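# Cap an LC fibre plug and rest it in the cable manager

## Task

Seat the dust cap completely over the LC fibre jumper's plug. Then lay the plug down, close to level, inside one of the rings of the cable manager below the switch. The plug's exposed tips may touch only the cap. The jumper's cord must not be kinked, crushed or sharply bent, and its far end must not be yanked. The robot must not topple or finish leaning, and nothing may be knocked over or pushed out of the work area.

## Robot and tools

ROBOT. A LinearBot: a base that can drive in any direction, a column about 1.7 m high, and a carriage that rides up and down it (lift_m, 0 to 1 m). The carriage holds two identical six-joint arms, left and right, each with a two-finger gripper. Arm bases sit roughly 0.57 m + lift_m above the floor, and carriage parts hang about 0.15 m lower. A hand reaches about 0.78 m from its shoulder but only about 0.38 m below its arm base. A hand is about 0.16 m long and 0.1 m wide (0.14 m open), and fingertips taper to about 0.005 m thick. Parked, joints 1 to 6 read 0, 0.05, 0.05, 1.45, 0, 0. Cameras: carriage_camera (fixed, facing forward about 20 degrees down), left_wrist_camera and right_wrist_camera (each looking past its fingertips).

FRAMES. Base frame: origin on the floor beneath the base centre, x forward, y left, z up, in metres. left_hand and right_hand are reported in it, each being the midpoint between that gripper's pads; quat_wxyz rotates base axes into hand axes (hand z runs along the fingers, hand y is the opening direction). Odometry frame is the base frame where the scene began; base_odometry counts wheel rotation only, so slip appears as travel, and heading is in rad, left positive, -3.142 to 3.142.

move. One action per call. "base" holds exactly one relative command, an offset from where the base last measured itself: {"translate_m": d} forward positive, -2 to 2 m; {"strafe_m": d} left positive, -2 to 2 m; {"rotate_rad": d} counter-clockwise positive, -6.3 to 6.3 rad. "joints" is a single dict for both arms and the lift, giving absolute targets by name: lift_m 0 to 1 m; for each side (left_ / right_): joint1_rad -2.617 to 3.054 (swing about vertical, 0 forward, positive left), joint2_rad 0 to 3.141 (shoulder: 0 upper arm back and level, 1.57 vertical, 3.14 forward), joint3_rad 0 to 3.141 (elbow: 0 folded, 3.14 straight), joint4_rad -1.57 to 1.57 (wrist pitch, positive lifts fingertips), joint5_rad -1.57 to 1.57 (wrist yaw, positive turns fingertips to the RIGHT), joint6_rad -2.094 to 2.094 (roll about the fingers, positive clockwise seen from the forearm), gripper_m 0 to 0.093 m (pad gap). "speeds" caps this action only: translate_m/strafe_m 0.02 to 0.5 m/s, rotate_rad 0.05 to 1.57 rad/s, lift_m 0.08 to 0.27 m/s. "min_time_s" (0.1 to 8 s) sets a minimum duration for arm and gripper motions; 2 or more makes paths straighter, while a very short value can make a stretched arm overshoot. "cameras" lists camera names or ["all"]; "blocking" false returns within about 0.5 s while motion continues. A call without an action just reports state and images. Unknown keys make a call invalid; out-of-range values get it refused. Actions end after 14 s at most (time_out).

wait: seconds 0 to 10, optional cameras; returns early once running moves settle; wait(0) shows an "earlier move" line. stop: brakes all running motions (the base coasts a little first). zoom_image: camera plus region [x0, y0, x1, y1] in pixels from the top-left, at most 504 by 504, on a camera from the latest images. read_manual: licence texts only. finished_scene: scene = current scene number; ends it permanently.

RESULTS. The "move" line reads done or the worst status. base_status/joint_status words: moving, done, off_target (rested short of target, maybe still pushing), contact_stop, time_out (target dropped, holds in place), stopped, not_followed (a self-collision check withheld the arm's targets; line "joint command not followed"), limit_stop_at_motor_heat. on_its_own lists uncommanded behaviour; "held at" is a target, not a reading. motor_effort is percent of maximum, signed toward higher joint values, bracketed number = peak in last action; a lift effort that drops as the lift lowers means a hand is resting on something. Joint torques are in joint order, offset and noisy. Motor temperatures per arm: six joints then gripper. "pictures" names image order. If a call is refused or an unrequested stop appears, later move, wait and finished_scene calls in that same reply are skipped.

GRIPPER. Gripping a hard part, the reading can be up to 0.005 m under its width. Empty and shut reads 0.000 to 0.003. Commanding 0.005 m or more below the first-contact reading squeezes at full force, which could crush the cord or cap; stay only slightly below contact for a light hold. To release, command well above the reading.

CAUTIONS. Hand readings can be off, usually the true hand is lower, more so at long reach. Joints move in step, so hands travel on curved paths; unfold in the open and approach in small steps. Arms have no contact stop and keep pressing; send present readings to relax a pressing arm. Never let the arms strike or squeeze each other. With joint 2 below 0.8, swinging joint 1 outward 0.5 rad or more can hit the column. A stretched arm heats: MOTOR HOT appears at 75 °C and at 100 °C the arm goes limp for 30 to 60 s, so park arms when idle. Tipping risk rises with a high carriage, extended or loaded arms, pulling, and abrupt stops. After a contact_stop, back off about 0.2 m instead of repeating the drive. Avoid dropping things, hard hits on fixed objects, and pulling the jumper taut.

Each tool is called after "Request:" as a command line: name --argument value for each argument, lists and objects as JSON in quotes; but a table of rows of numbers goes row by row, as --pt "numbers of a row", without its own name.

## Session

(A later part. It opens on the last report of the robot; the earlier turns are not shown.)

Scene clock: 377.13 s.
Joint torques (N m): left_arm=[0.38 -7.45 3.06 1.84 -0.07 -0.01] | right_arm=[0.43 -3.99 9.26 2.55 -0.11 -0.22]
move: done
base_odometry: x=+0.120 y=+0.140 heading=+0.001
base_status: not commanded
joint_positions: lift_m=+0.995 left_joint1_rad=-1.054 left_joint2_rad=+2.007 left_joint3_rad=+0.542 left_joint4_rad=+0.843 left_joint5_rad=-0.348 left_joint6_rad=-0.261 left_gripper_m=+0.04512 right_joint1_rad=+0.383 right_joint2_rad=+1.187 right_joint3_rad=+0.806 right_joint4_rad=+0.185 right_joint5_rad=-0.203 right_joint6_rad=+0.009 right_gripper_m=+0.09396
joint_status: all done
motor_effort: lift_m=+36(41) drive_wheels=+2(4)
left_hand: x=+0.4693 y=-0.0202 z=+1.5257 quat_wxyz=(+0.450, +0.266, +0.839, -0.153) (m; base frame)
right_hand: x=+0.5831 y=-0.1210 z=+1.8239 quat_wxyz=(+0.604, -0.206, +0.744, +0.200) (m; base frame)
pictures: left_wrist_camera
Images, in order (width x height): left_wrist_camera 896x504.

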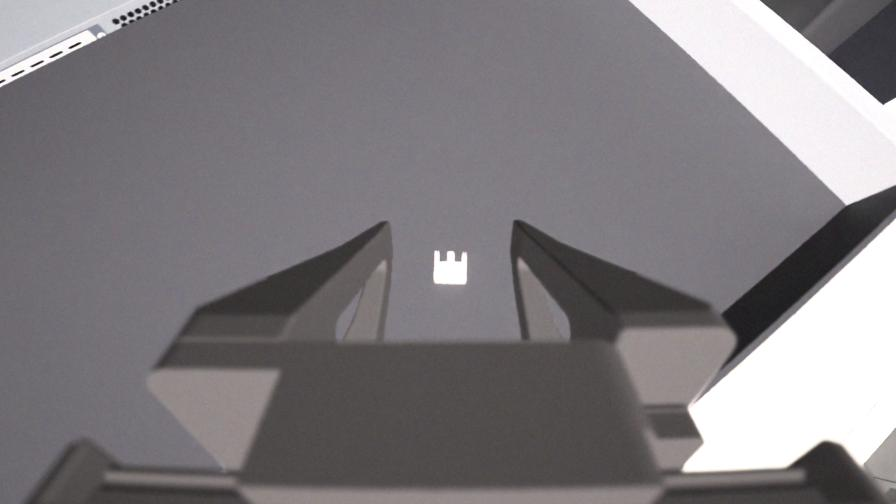

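Request:
move --joints '{"lift_m": 1.0}' --speeds '{"lift_m": 0.08}' --cameras '["left_wrist_camera"]'

Request:
zoom_image --camera "left_wrist_camera" --region '[380, 180, 540, 300]'

Scene clock: 383.97 s.
Joint torques (N m): left_arm=[0.4 -7.42 3.29 1.87 -0.07 -0.01] | right_arm=[0.43 -4.07 9.26 2.54 -0.1 -0.22]
move: done
base_odometry: x=+0.120 y=+0.140 heading=+0.001
base_status: not commanded
joint_positions: lift_m=+1.000 left_joint1_rad=-1.054 left_joint2_rad=+2.007 left_joint3_rad=+0.538 left_joint4_rad=+0.839 left_joint5_rad=-0.348 left_joint6_rad=-0.261 left_gripper_m=+0.04512 right_joint1_rad=+0.383 right_joint2_rad=+1.188 right_joint3_rad=+0.806 right_joint4_rad=+0.186 right_joint5_rad=-0.203 right_joint6_rad=+0.009 right_gripper_m=+0.09396
joint_status: all done
motor_effort: lift_m=+36(42) drive_wheels=+2(6)
left_hand: x=+0.4683 y=-0.0185 z=+1.5289 quat_wxyz=(+0.447, +0.267, +0.840, -0.151) (m; base frame)
right_hand: x=+0.5832 y=-0.1210 z=+1.8290 quat_wxyz=(+0.604, -0.206, +0.744, +0.200) (m; base frame)
pictures: left_wrist_camera
Images, in order (width x height): left_wrist_camera 896x504.

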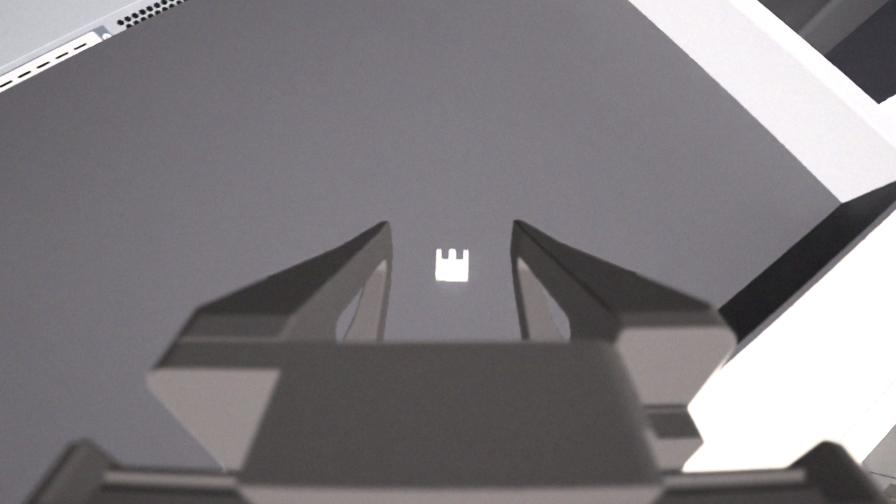

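Scaled by 3.150 from the camera's 896x504 image, which has a finer 1280x720 frame.

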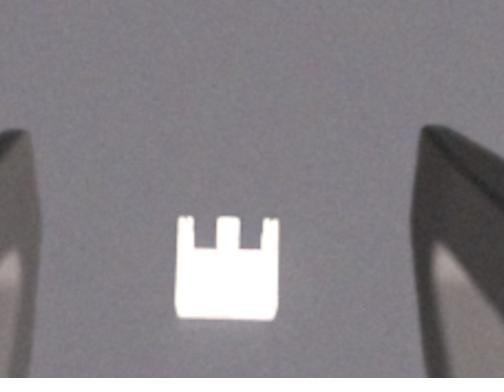

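Request:
move --joints '{"left_joint2_rad": 1.993, "left_joint3_rad": 0.503, "left_joint4_rad": 0.855}' --cameras '["left_wrist_camera"]'

Request:
zoom_image --camera "left_wrist_camera" --region '[380, 180, 540, 300]'

Scene clock: 398.60 s.
Joint torques (N m): left_arm=[0.42 -8.21 3.08 1.91 -0.07 0] | right_arm=[0.39 -4.05 9.25 2.54 -0.1 -0.23]
move: done
base_odometry: x=+0.120 y=+0.140 heading=+0.001
base_status: not commanded
joint_positions: lift_m=+1.000 left_joint1_rad=-1.054 left_joint2_rad=+2.007 left_joint3_rad=+0.518 left_joint4_rad=+0.853 left_joint5_rad=-0.348 left_joint6_rad=-0.262 left_gripper_m=+0.04512 right_joint1_rad=+0.383 right_joint2_rad=+1.188 right_joint3_rad=+0.806 right_joint4_rad=+0.186 right_joint5_rad=-0.203 right_joint6_rad=+0.009 right_gripper_m=+0.09396
joint_status: all done
motor_effort: lift_m=+36(36) drive_wheels=+0(4)
left_hand: x=+0.4656 y=-0.0136 z=+1.5261 quat_wxyz=(+0.445, +0.267, +0.841, -0.149) (m; base frame)
right_hand: x=+0.5832 y=-0.1210 z=+1.8290 quat_wxyz=(+0.604, -0.206, +0.744, +0.200) (m; base frame)
pictures: left_wrist_camera
Images, in order (width x height): left_wrist_camera 896x504.

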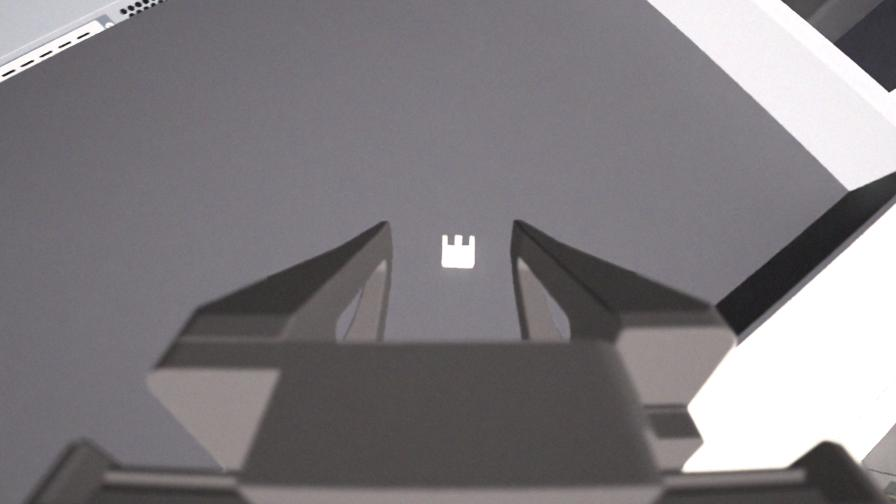

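Scaled by 3.150 from the camera's 896x504 image, which has a finer 1280x720 frame.

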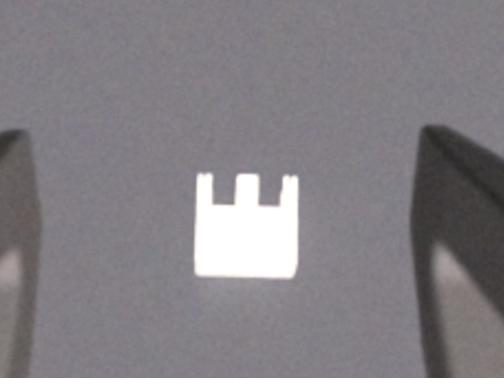

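Request:
move --joints '{"left_gripper_m": 0.006}' --min_time_s 1.5 --cameras '["left_wrist_camera"]'

Request:
zoom_image --camera "left_wrist_camera" --region '[380, 180, 540, 300]'

Scene clock: 406.70 s.
Joint torques (N m): left_arm=[0.38 -8.2 3.04 1.9 -0.07 0] | right_arm=[0.43 -4.07 9.26 2.53 -0.11 -0.22]
move: done
base_odometry: x=+0.120 y=+0.140 heading=+0.001
base_status: not commanded
joint_positions: lift_m=+1.000 left_joint1_rad=-1.054 left_joint2_rad=+2.007 left_joint3_rad=+0.518 left_joint4_rad=+0.853 left_joint5_rad=-0.348 left_joint6_rad=-0.262 left_gripper_m=+0.00613 right_joint1_rad=+0.383 right_joint2_rad=+1.188 right_joint3_rad=+0.806 right_joint4_rad=+0.186 right_joint5_rad=-0.203 right_joint6_rad=+0.009 right_gripper_m=+0.09396
joint_status: all done
motor_effort: lift_m=+36(36) drive_wheels=+2(5)
left_hand: x=+0.4656 y=-0.0136 z=+1.5261 quat_wxyz=(+0.445, +0.267, +0.841, -0.149) (m; base frame)
right_hand: x=+0.5832 y=-0.1210 z=+1.8290 quat_wxyz=(+0.604, -0.206, +0.744, +0.200) (m; base frame)
pictures: left_wrist_camera
Images, in order (width x height): left_wrist_camera 896x504.

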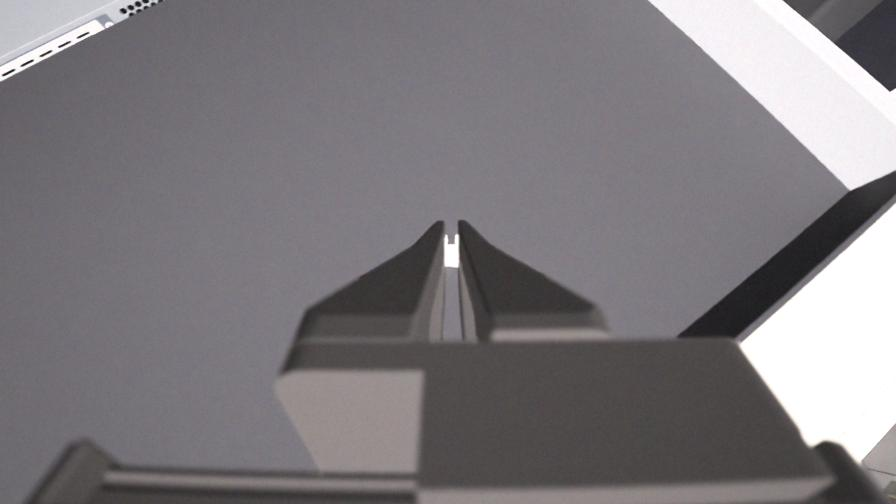

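Scaled by 3.150 from the camera's 896x504 image, which has a finer 1280x720 frame.

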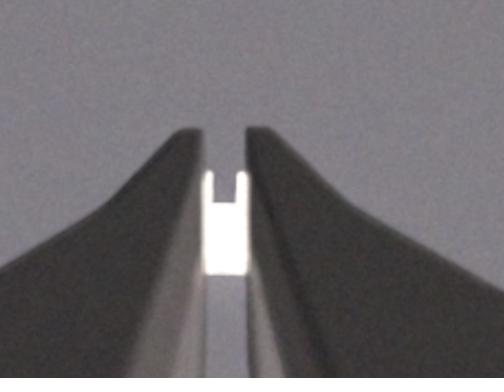

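Request:
zoom_image --camera "left_wrist_camera" --region '[600, 150, 896, 400]'

Request:
move --cameras '["carriage_camera"]'

Request:
zoom_image --camera "carriage_camera" --region '[260, 380, 620, 504]'

Request:
zoom_image --camera "carriage_camera" --region '[410, 400, 510, 500]'

Scaled by 1.703 from the camera's 896x504 image, which has a finer 1280x720 frame.

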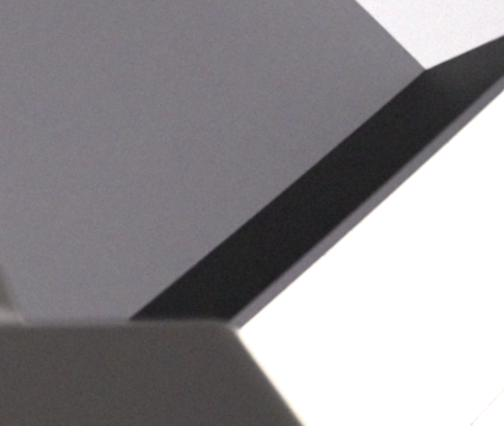

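Scene clock: 421.73 s.
Joint torques (N m): left_arm=[0.39 -8.2 3.06 1.91 -0.06 0.01] | right_arm=[0.4 -4.04 9.25 2.54 -0.11 -0.23]
Motor temperatures (°C): left_arm=[29 41 43 43 29 33 32] | right_arm=[31 36 50 52 31 30 33]
base_odometry: x=+0.120 y=+0.140 heading=+0.001
base_status: not commanded
joint_positions: lift_m=+1.000 left_joint1_rad=-1.054 left_joint2_rad=+2.007 left_joint3_rad=+0.518 left_joint4_rad=+0.853 left_joint5_rad=-0.348 left_joint6_rad=-0.262 left_gripper_m=+0.00613 right_joint1_rad=+0.383 right_joint2_rad=+1.188 right_joint3_rad=+0.806 right_joint4_rad=+0.186 right_joint5_rad=-0.203 right_joint6_rad=+0.009 right_gripper_m=+0.09396
joint_status: all done
motor_effort: lift_m=+36(36) drive_wheels=-3(5)
left_hand: x=+0.4656 y=-0.0136 z=+1.5261 quat_wxyz=(+0.445, +0.267, +0.841, -0.149) (m; base frame)
right_hand: x=+0.5832 y=-0.1210 z=+1.8290 quat_wxyz=(+0.604, -0.206, +0.744, +0.200) (m; base frame)
pictures: carriage_camera
Images, in order (width x height): carriage_camera 896x504.

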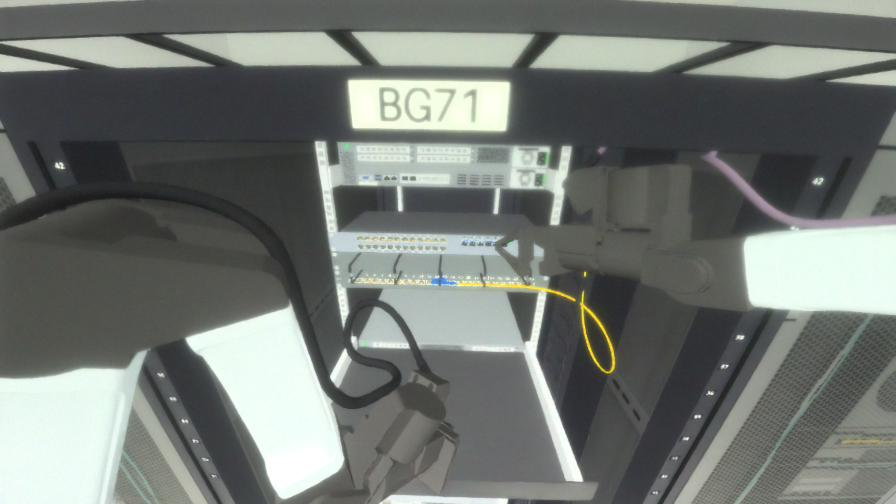

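Scaled by 1.400 from the camera's 896x504 image, which has a finer 1280x720 frame.

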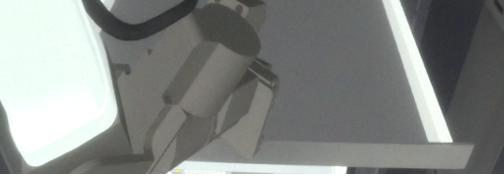

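Scaled by 5.040 from the camera's 896x504 image, which has a finer 1280x720 frame.

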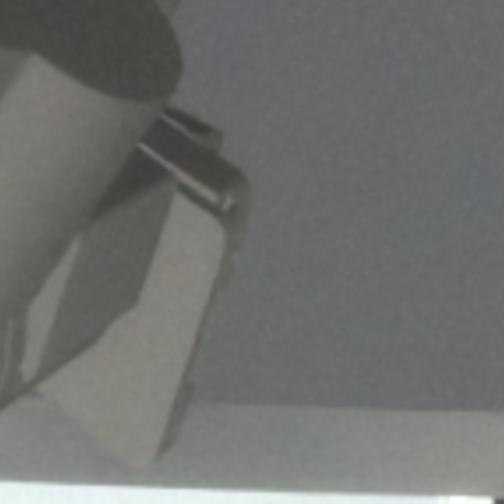

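Request:
move --joints '{"left_joint1_rad": -1.02, "left_joint2_rad": 1.793, "left_joint3_rad": 0.751, "left_joint4_rad": 0.19, "left_joint5_rad": -0.25, "left_joint6_rad": -0.302, "left_gripper_m": 0.045}' --min_time_s 1.5 --cameras '["left_wrist_camera"]'

Request:
zoom_image --camera "left_wrist_camera" --region '[380, 180, 540, 300]'

Scene clock: 504.97 s.
Joint torques (N m): left_arm=[0.72 -9.83 8.69 1.46 0.06 -0.1] | right_arm=[0.43 -4.05 9.26 2.54 -0.11 -0.23]
move: done
base_odometry: x=+0.120 y=+0.140 heading=+0.001
base_status: not commanded
joint_positions: lift_m=+1.000 left_joint1_rad=-1.028 left_joint2_rad=+1.827 left_joint3_rad=+0.721 left_joint4_rad=+0.199 left_joint5_rad=-0.264 left_joint6_rad=-0.290 left_gripper_m=+0.04486 right_joint1_rad=+0.383 right_joint2_rad=+1.188 right_joint3_rad=+0.806 right_joint4_rad=+0.186 right_joint5_rad=-0.203 right_joint6_rad=+0.009 right_gripper_m=+0.09396
joint_status: all done
motor_effort: lift_m=+36(36) drive_wheels=+0(5)
left_hand: x=+0.4604 y=-0.0115 z=+1.5401 quat_wxyz=(+0.331, +0.298, +0.890, -0.100) (m; base frame)
right_hand: x=+0.5832 y=-0.1210 z=+1.8290 quat_wxyz=(+0.604, -0.206, +0.744, +0.200) (m; base frame)
pictures: left_wrist_camera
Images, in order (width x height): left_wrist_camera 896x504.

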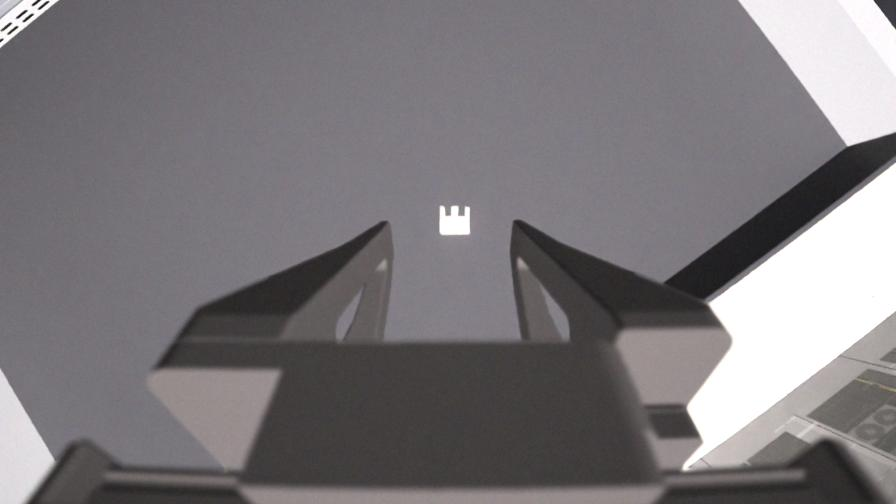

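Scaled by 3.150 from the camera's 896x504 image, which has a finer 1280x720 frame.

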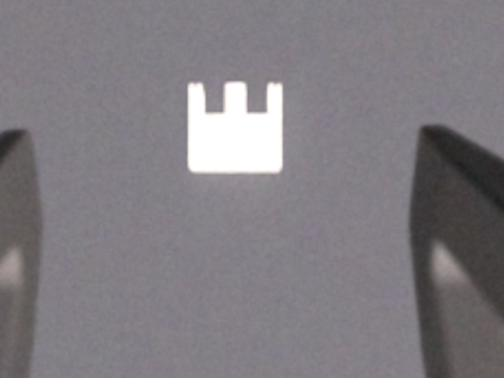

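Request:
move --joints '{"left_joint1_rad": -1.01, "left_joint2_rad": 1.868, "left_joint3_rad": 0.788, "left_joint4_rad": 0.178, "lift_m": 0.977}' --speeds '{"lift_m": 0.08}' --cameras '["left_wrist_camera"]'

Request:
zoom_image --camera "left_wrist_camera" --region '[380, 180, 540, 300]'

Scene clock: 531.33 s.
Joint torques (N m): left_arm=[0.61 -6.69 8.66 1.49 0.03 -0.1] | right_arm=[0.42 -4.04 9.26 2.57 -0.1 -0.22]
Motor temperatures (°C): left_arm=[29 48 46 43 29 33 32] | right_arm=[31 36 52 54 31 30 33]
move: done
base_odometry: x=+0.120 y=+0.140 heading=+0.001
base_status: not commanded
joint_positions: lift_m=+0.977 left_joint1_rad=-1.017 left_joint2_rad=+1.860 left_joint3_rad=+0.758 left_joint4_rad=+0.183 left_joint5_rad=-0.261 left_joint6_rad=-0.291 left_gripper_m=+0.04486 right_joint1_rad=+0.383 right_joint2_rad=+1.188 right_joint3_rad=+0.806 right_joint4_rad=+0.183 right_joint5_rad=-0.203 right_joint6_rad=+0.009 right_gripper_m=+0.09396
joint_status: all done
motor_effort: lift_m=+34(35) drive_wheels=+5(6)
left_hand: x=+0.4671 y=-0.0152 z=+1.5138 quat_wxyz=(+0.327, +0.295, +0.893, -0.095) (m; base frame)
right_hand: x=+0.5831 y=-0.1210 z=+1.8054 quat_wxyz=(+0.603, -0.206, +0.745, +0.200) (m; base frame)
pictures: left_wrist_camera
Images, in order (width x height): left_wrist_camera 896x504.

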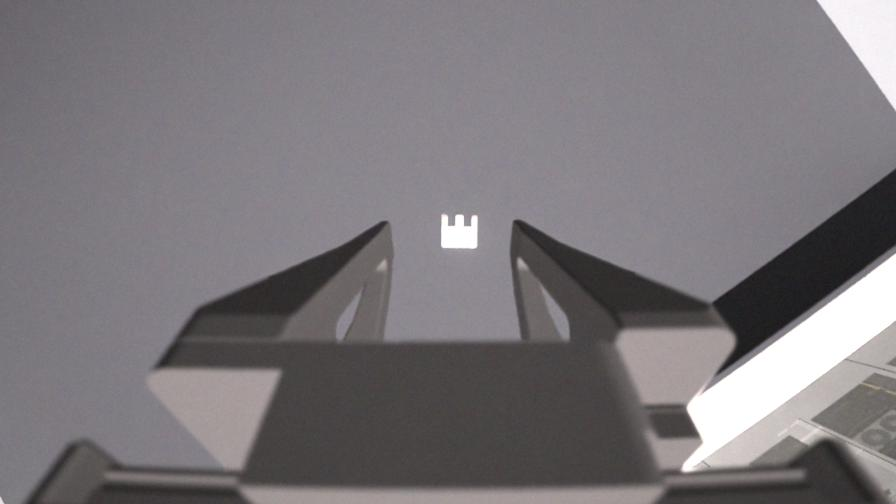

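Scaled by 3.150 from the camera's 896x504 image, which has a finer 1280x720 frame.

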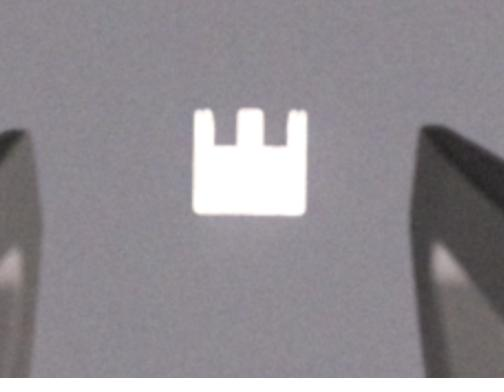

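Request:
move --joints '{"left_joint1_rad": -1.013, "left_joint2_rad": 1.884, "left_joint3_rad": 0.809, "left_joint4_rad": 0.171, "lift_m": 0.966}' --speeds '{"lift_m": 0.08}' --cameras '["left_wrist_camera"]'

Request:
zoom_image --camera "left_wrist_camera" --region '[380, 180, 540, 300]'

Scene clock: 541.03 s.
Joint torques (N m): left_arm=[0.39 -6.37 8.59 1.45 0.02 -0.08] | right_arm=[0.51 -4.04 9.25 2.6 -0.11 -0.23]
move: done
base_odometry: x=+0.120 y=+0.140 heading=+0.001
base_status: not commanded
joint_positions: lift_m=+0.966 left_joint1_rad=-1.017 left_joint2_rad=+1.871 left_joint3_rad=+0.780 left_joint4_rad=+0.180 left_joint5_rad=-0.260 left_joint6_rad=-0.292 left_gripper_m=+0.04487 right_joint1_rad=+0.383 right_joint2_rad=+1.188 right_joint3_rad=+0.806 right_joint4_rad=+0.182 right_joint5_rad=-0.203 right_joint6_rad=+0.008 right_gripper_m=+0.09396
joint_status: all done
motor_effort: lift_m=+34(36) drive_wheels=+1(5)
left_hand: x=+0.4703 y=-0.0207 z=+1.5049 quat_wxyz=(+0.330, +0.293, +0.892, -0.098) (m; base frame)
right_hand: x=+0.5830 y=-0.1210 z=+1.7940 quat_wxyz=(+0.602, -0.206, +0.745, +0.199) (m; base frame)
pictures: left_wrist_camera
Images, in order (width x height): left_wrist_camera 896x504.

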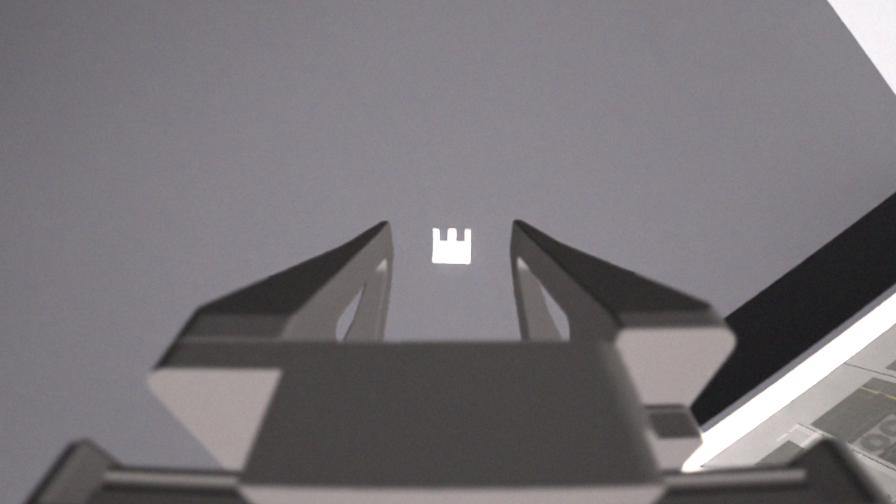

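Scaled by 3.150 from the camera's 896x504 image, which has a finer 1280x720 frame.

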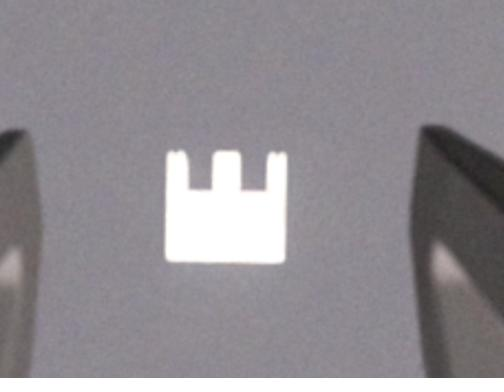

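Request:
move --joints '{"lift_m": 0.96}' --speeds '{"lift_m": 0.08}' --cameras '["left_wrist_camera"]'

Request:
zoom_image --camera "left_wrist_camera" --region '[380, 180, 540, 300]'

Scene clock: 551.20 s.
Joint torques (N m): left_arm=[0.42 -6.45 7.84 1.36 0.02 -0.07] | right_arm=[0.4 -4.05 9.28 2.6 -0.11 -0.22]
move: done
base_odometry: x=+0.120 y=+0.140 heading=+0.001
base_status: not commanded
joint_positions: lift_m=+0.960 left_joint1_rad=-1.017 left_joint2_rad=+1.871 left_joint3_rad=+0.790 left_joint4_rad=+0.191 left_joint5_rad=-0.260 left_joint6_rad=-0.294 left_gripper_m=+0.04487 right_joint1_rad=+0.383 right_joint2_rad=+1.188 right_joint3_rad=+0.806 right_joint4_rad=+0.181 right_joint5_rad=-0.203 right_joint6_rad=+0.008 right_gripper_m=+0.09396
joint_status: all done
motor_effort: lift_m=+34(34) drive_wheels=+4(5)
left_hand: x=+0.4734 y=-0.0257 z=+1.5038 quat_wxyz=(+0.337, +0.290, +0.890, -0.105) (m; base frame)
right_hand: x=+0.5830 y=-0.1211 z=+1.7879 quat_wxyz=(+0.602, -0.206, +0.745, +0.199) (m; base frame)
pictures: left_wrist_camera
Images, in order (width x height): left_wrist_camera 896x504.

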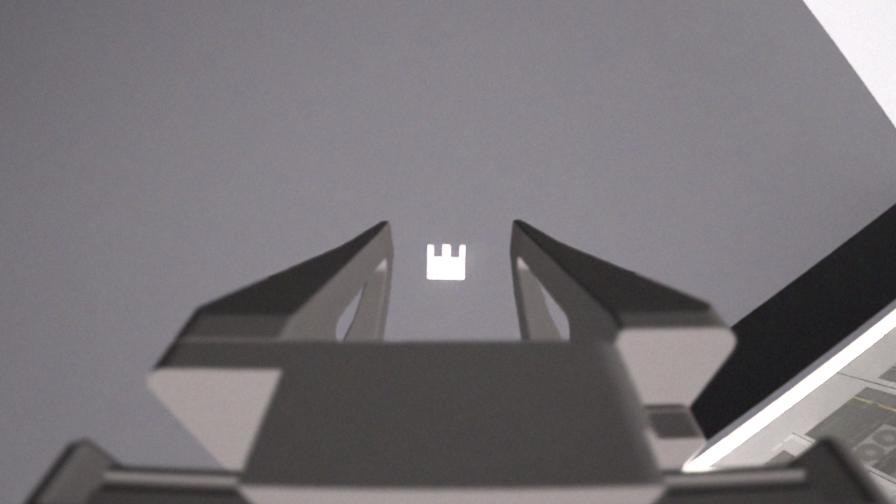

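Scaled by 3.150 from the camera's 896x504 image, which has a finer 1280x720 frame.

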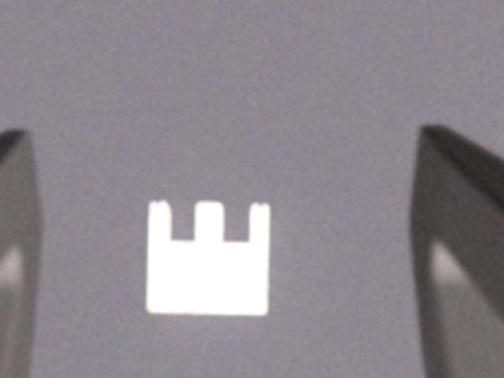

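Request:
move --joints '{"left_joint2_rad": 1.874, "left_joint3_rad": 0.775, "left_joint4_rad": 0.176, "lift_m": 0.966}' --speeds '{"lift_m": 0.08}' --cameras '["left_wrist_camera"]'

Request:
zoom_image --camera "left_wrist_camera" --region '[380, 180, 540, 300]'

Scene clock: 565.37 s.
Joint torques (N m): left_arm=[0.4 -7.39 4.85 1.52 0.01 -0.07] | right_arm=[0.4 -4.01 9.25 2.55 -0.1 -0.21]
move: done
base_odometry: x=+0.120 y=+0.140 heading=+0.001
base_status: not commanded
joint_positions: lift_m=+0.966 left_joint1_rad=-1.017 left_joint2_rad=+1.872 left_joint3_rad=+0.790 left_joint4_rad=+0.180 left_joint5_rad=-0.259 left_joint6_rad=-0.294 left_gripper_m=+0.04487 right_joint1_rad=+0.383 right_joint2_rad=+1.188 right_joint3_rad=+0.806 right_joint4_rad=+0.185 right_joint5_rad=-0.203 right_joint6_rad=+0.008 right_gripper_m=+0.09396
joint_status: all done
motor_effort: lift_m=+35(42) drive_wheels=+0(4)
left_hand: x=+0.4721 y=-0.0238 z=+1.5075 quat_wxyz=(+0.332, +0.292, +0.891, -0.102) (m; base frame)
right_hand: x=+0.5832 y=-0.1210 z=+1.7945 quat_wxyz=(+0.603, -0.206, +0.744, +0.200) (m; base frame)
pictures: left_wrist_camera
Images, in order (width x height): left_wrist_camera 896x504.

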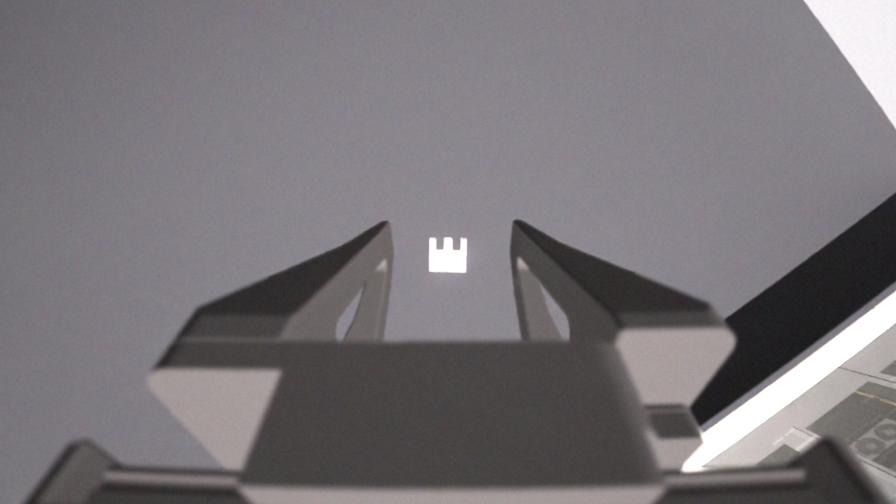

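Scaled by 3.150 from the camera's 896x504 image, which has a finer 1280x720 frame.

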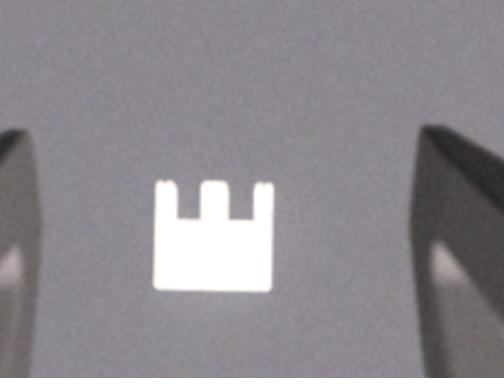

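Request:
move --joints '{"left_joint2_rad": 1.87, "left_joint3_rad": 0.753, "left_joint4_rad": 0.182}' --cameras '["left_wrist_camera"]'

Request:
zoom_image --camera "left_wrist_camera" --region '[380, 180, 540, 300]'

Scene clock: 569.93 s.
Joint torques (N m): left_arm=[0.38 -7.61 4.29 1.45 0.02 -0.05] | right_arm=[0.42 -4.1 9.25 2.56 -0.1 -0.22]
move: done
base_odometry: x=+0.120 y=+0.140 heading=+0.001
base_status: not commanded
joint_positions: lift_m=+0.966 left_joint1_rad=-1.017 left_joint2_rad=+1.872 left_joint3_rad=+0.773 left_joint4_rad=+0.191 left_joint5_rad=-0.259 left_joint6_rad=-0.295 left_gripper_m=+0.04487 right_joint1_rad=+0.383 right_joint2_rad=+1.188 right_joint3_rad=+0.806 right_joint4_rad=+0.185 right_joint5_rad=-0.203 right_joint6_rad=+0.008 right_gripper_m=+0.09396
joint_status: all done
motor_effort: lift_m=+35(35) drive_wheels=+2(5)
left_hand: x=+0.4699 y=-0.0201 z=+1.5038 quat_wxyz=(+0.330, +0.292, +0.892, -0.100) (m; base frame)
right_hand: x=+0.5832 y=-0.1210 z=+1.7945 quat_wxyz=(+0.603, -0.206, +0.744, +0.200) (m; base frame)
pictures: left_wrist_camera
Images, in order (width x height): left_wrist_camera 896x504.

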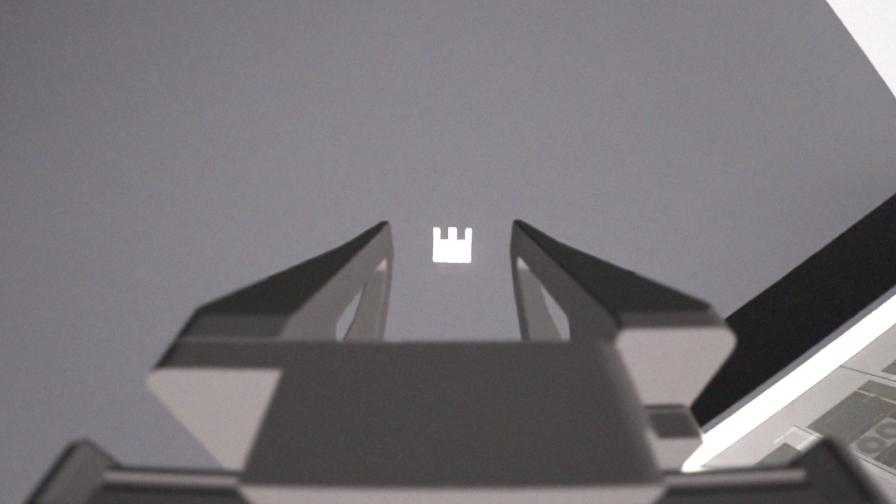

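Scaled by 3.150 from the camera's 896x504 image, which has a finer 1280x720 frame.

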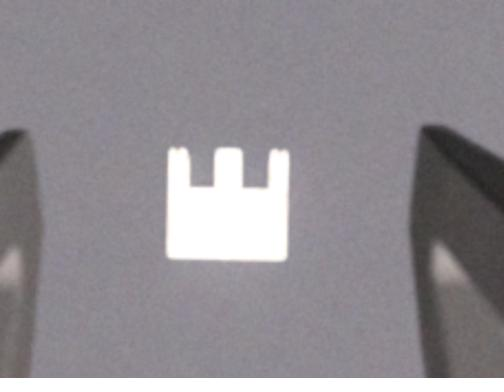

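Request:
move --joints '{"left_gripper_m": 0.01}' --min_time_s 1.0 --cameras '["left_wrist_camera"]'

Request:
zoom_image --camera "left_wrist_camera" --region '[380, 180, 540, 300]'

Scene clock: 574.37 s.
Joint torques (N m): left_arm=[0.4 -7.66 4.34 1.45 0.01 -0.05] | right_arm=[0.4 -4.11 9.28 2.55 -0.1 -0.22]
move: done
base_odometry: x=+0.120 y=+0.140 heading=+0.001
base_status: not commanded
joint_positions: lift_m=+0.966 left_joint1_rad=-1.017 left_joint2_rad=+1.872 left_joint3_rad=+0.773 left_joint4_rad=+0.191 left_joint5_rad=-0.259 left_joint6_rad=-0.295 left_gripper_m=+0.01246 right_joint1_rad=+0.383 right_joint2_rad=+1.188 right_joint3_rad=+0.806 right_joint4_rad=+0.185 right_joint5_rad=-0.203 right_joint6_rad=+0.008 right_gripper_m=+0.09396
joint_status: all done
motor_effort: lift_m=+35(35) drive_wheels=+5(6)
left_hand: x=+0.4699 y=-0.0202 z=+1.5039 quat_wxyz=(+0.330, +0.292, +0.892, -0.100) (m; base frame)
right_hand: x=+0.5832 y=-0.1210 z=+1.7945 quat_wxyz=(+0.603, -0.206, +0.744, +0.200) (m; base frame)
pictures: left_wrist_camera
Images, in order (width x height): left_wrist_camera 896x504.

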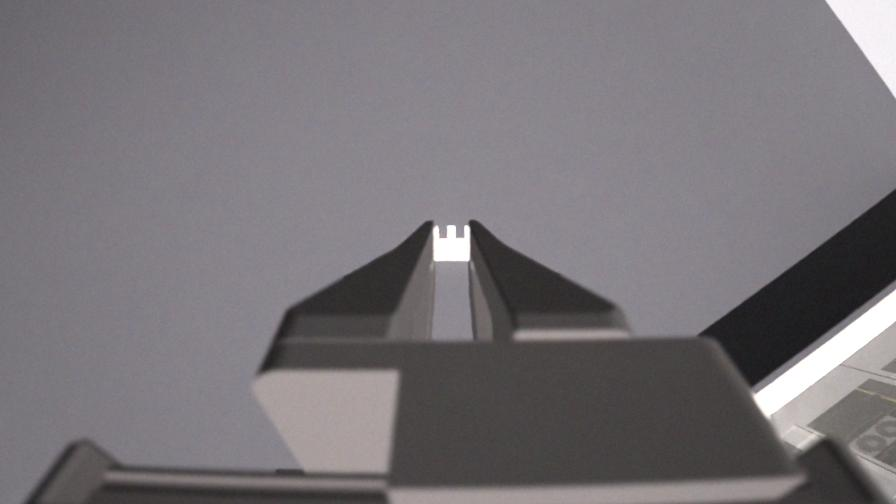

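Scaled by 3.150 from the camera's 896x504 image, which has a finer 1280x720 frame.

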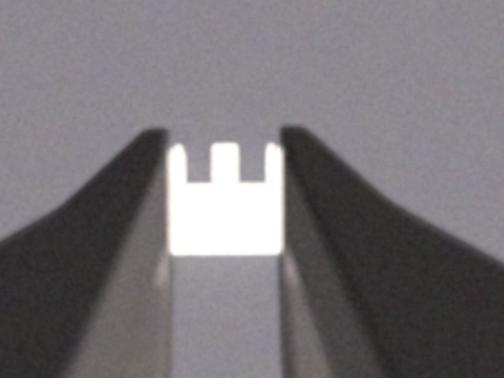

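Request:
move --joints '{"left_gripper_m": 0.005}' --min_time_s 1.0

Request:
move --joints '{"lift_m": 1.0}' --speeds '{"lift_m": 0.08}' --cameras '["all"]'

Request:
zoom_image --camera "left_wrist_camera" --region '[380, 180, 540, 300]'

Request:
zoom_image --camera "carriage_camera" --region '[400, 380, 500, 470]'

Scene clock: 581.47 s.
Joint torques (N m): left_arm=[0.38 -7.6 4.33 1.45 0.01 -0.05] | right_arm=[0.42 -4.1 9.26 2.56 -0.1 -0.22]
Motor temperatures (°C): left_arm=[29 46 45 42 29 33 32] | right_arm=[31 36 52 55 31 30 33]
move: off_target
base_odometry: x=+0.120 y=+0.140 heading=+0.001
base_status: not commanded
joint_positions: lift_m=+0.966 left_joint1_rad=-1.017 left_joint2_rad=+1.872 left_joint3_rad=+0.773 left_joint4_rad=+0.191 left_joint5_rad=-0.259 left_joint6_rad=-0.295 left_gripper_m=+0.01245 right_joint1_rad=+0.383 right_joint2_rad=+1.188 right_joint3_rad=+0.806 right_joint4_rad=+0.185 right_joint5_rad=-0.203 right_joint6_rad=+0.008 right_gripper_m=+0.09396
joint_status: left_gripper_m off_target (ended at +0.01245, target +0.00500)
motor_effort: lift_m=+35(35) drive_wheels=+1(5)
left_hand: x=+0.4699 y=-0.0202 z=+1.5039 quat_wxyz=(+0.330, +0.292, +0.892, -0.100) (m; base frame)
right_hand: x=+0.5832 y=-0.1210 z=+1.7945 quat_wxyz=(+0.603, -0.206, +0.744, +0.200) (m; base frame)
pictures: none

Scene clock: 582.33 s.
Joint torques (N m): left_arm=[0.39 -7.6 4.92 1.51 0.02 -0.06] | right_arm=[0.42 -4.16 9.26 2.54 -0.1 -0.22]
Motor temperatures (°C): left_arm=[29 46 45 42 29 33 33] | right_arm=[31 36 52 55 31 30 33]
move: done
base_odometry: x=+0.120 y=+0.140 heading=+0.001
base_status: not commanded
joint_positions: lift_m=+1.000 left_joint1_rad=-1.017 left_joint2_rad=+1.872 left_joint3_rad=+0.766 left_joint4_rad=+0.184 left_joint5_rad=-0.259 left_joint6_rad=-0.295 left_gripper_m=+0.01244 right_joint1_rad=+0.383 right_joint2_rad=+1.188 right_joint3_rad=+0.806 right_joint4_rad=+0.186 right_joint5_rad=-0.203 right_joint6_rad=+0.008 right_gripper_m=+0.09396
joint_status: all done
motor_effort: lift_m=+35(43) drive_wheels=+2(9)
left_hand: x=+0.4677 y=-0.0167 z=+1.5345 quat_wxyz=(+0.325, +0.294, +0.894, -0.096) (m; base frame)
right_hand: x=+0.5832 y=-0.1209 z=+1.8288 quat_wxyz=(+0.604, -0.206, +0.744, +0.200) (m; base frame)
pictures: carriage_camera, left_wrist_camera, right_wrist_camera
Images, in order (width x height): carriage_camera 896x504, left_wrist_camera 896x504, right_wrist_camera 896x504.

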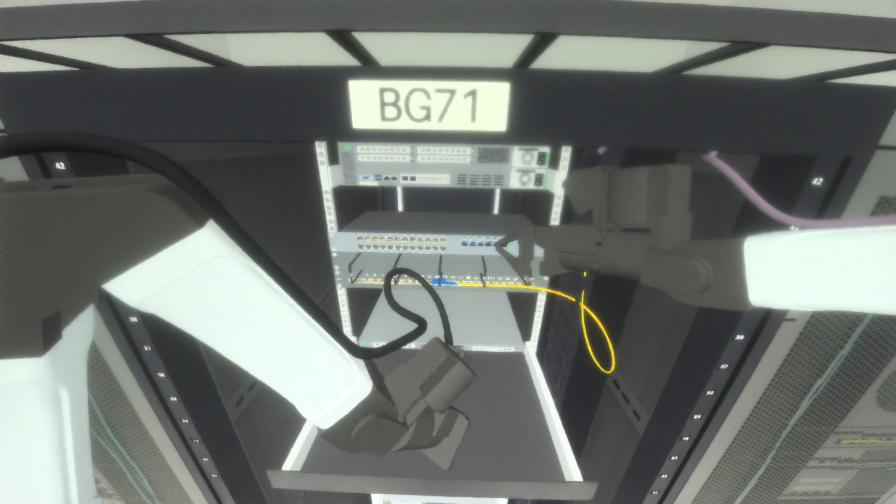

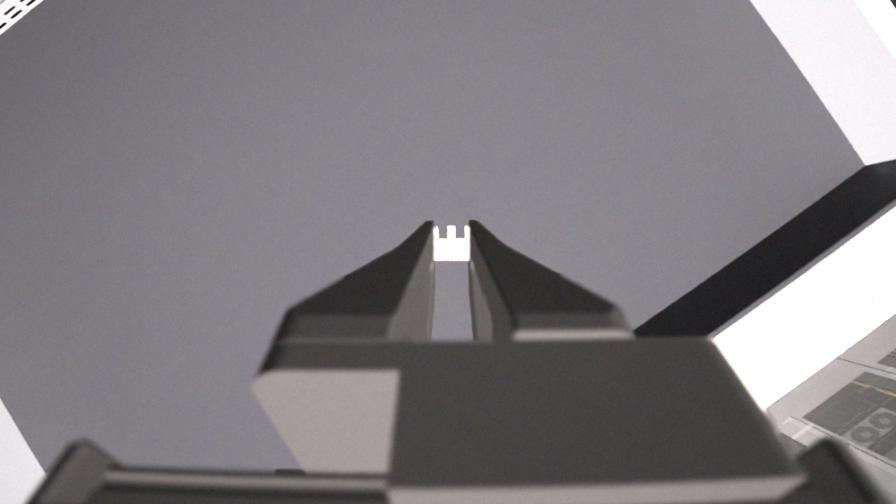

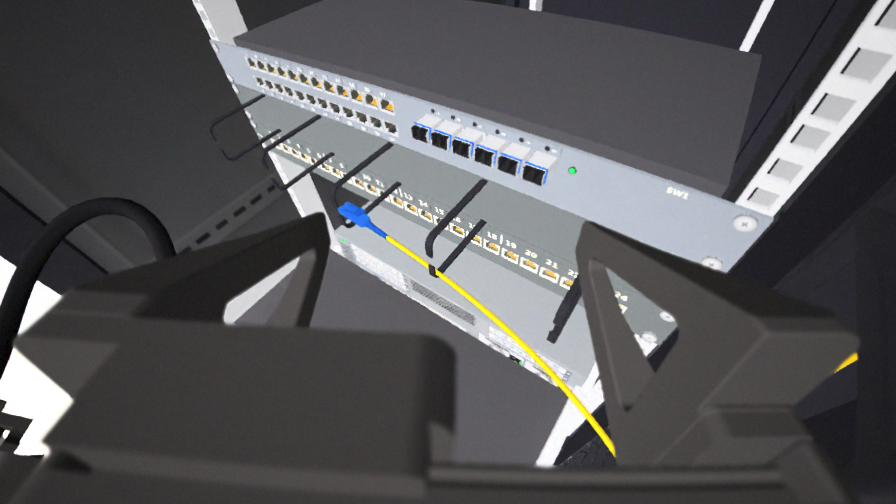

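Scaled by 3.150 from the camera's 896x504 image, which has a finer 1280x720 frame.

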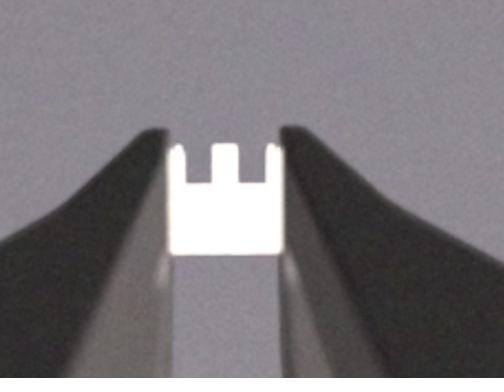

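Scaled by 5.040 from the camera's 896x504 image, which has a finer 1280x720 frame.

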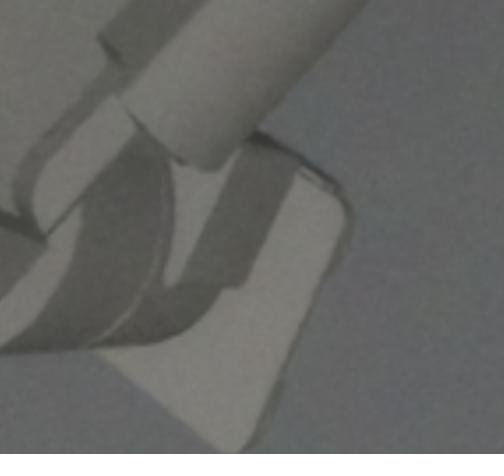

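Request:
zoom_image --camera "right_wrist_camera" --region '[310, 170, 450, 280]'

Scaled by 3.600 from the camera's 896x504 image, which has a finer 1280x720 frame.

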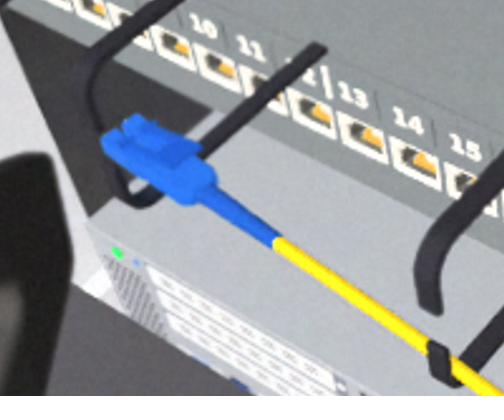

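Request:
move --joints '{"left_joint1_rad": -0.812, "left_joint2_rad": 2.03, "left_joint3_rad": 1.02, "left_joint4_rad": 0.13, "left_joint5_rad": -0.108, "left_joint6_rad": -0.137}' --min_time_s 2 --cameras '["left_wrist_camera", "carriage_camera"]'

Scene clock: 711.33 s.
Joint torques (N m): left_arm=[0.65 -7.65 9.26 1.51 0.12 0.11] | right_arm=[0.4 -4.11 9.24 2.54 -0.1 -0.22]
Motor temperatures (°C): left_arm=[29 47 44 41 29 33 35] | right_arm=[31 36 54 56 31 30 33]
move: done
base_odometry: x=+0.120 y=+0.140 heading=+0.001
base_status: not commanded
joint_positions: lift_m=+1.000 left_joint1_rad=-0.819 left_joint2_rad=+2.014 left_joint3_rad=+0.988 left_joint4_rad=+0.138 left_joint5_rad=-0.122 left_joint6_rad=-0.149 left_gripper_m=+0.01244 right_joint1_rad=+0.383 right_joint2_rad=+1.188 right_joint3_rad=+0.806 right_joint4_rad=+0.186 right_joint5_rad=-0.203 right_joint6_rad=+0.008 right_gripper_m=+0.09396
joint_status: all done
motor_effort: lift_m=+35(36) drive_wheels=+3(5)
left_hand: x=+0.5495 y=-0.0198 z=+1.5360 quat_wxyz=(+0.322, +0.290, +0.895, -0.105) (m; base frame)
right_hand: x=+0.5832 y=-0.1209 z=+1.8288 quat_wxyz=(+0.604, -0.206, +0.744, +0.200) (m; base frame)
pictures: carriage_camera, left_wrist_camera
Images, in order (width x height): carriage_camera 896x504, left_wrist_camera 896x504.

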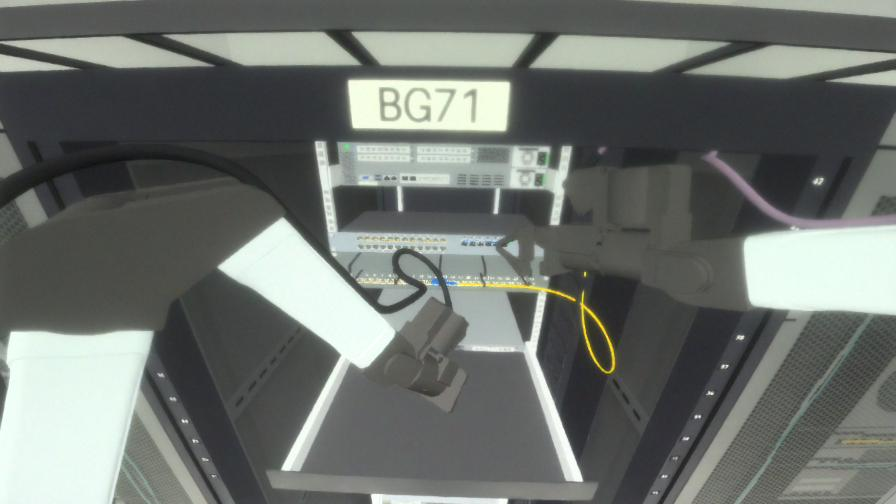

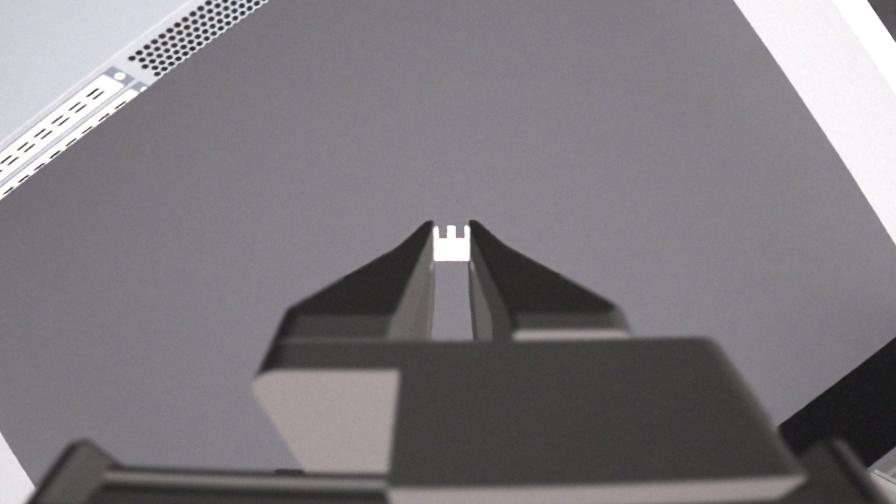

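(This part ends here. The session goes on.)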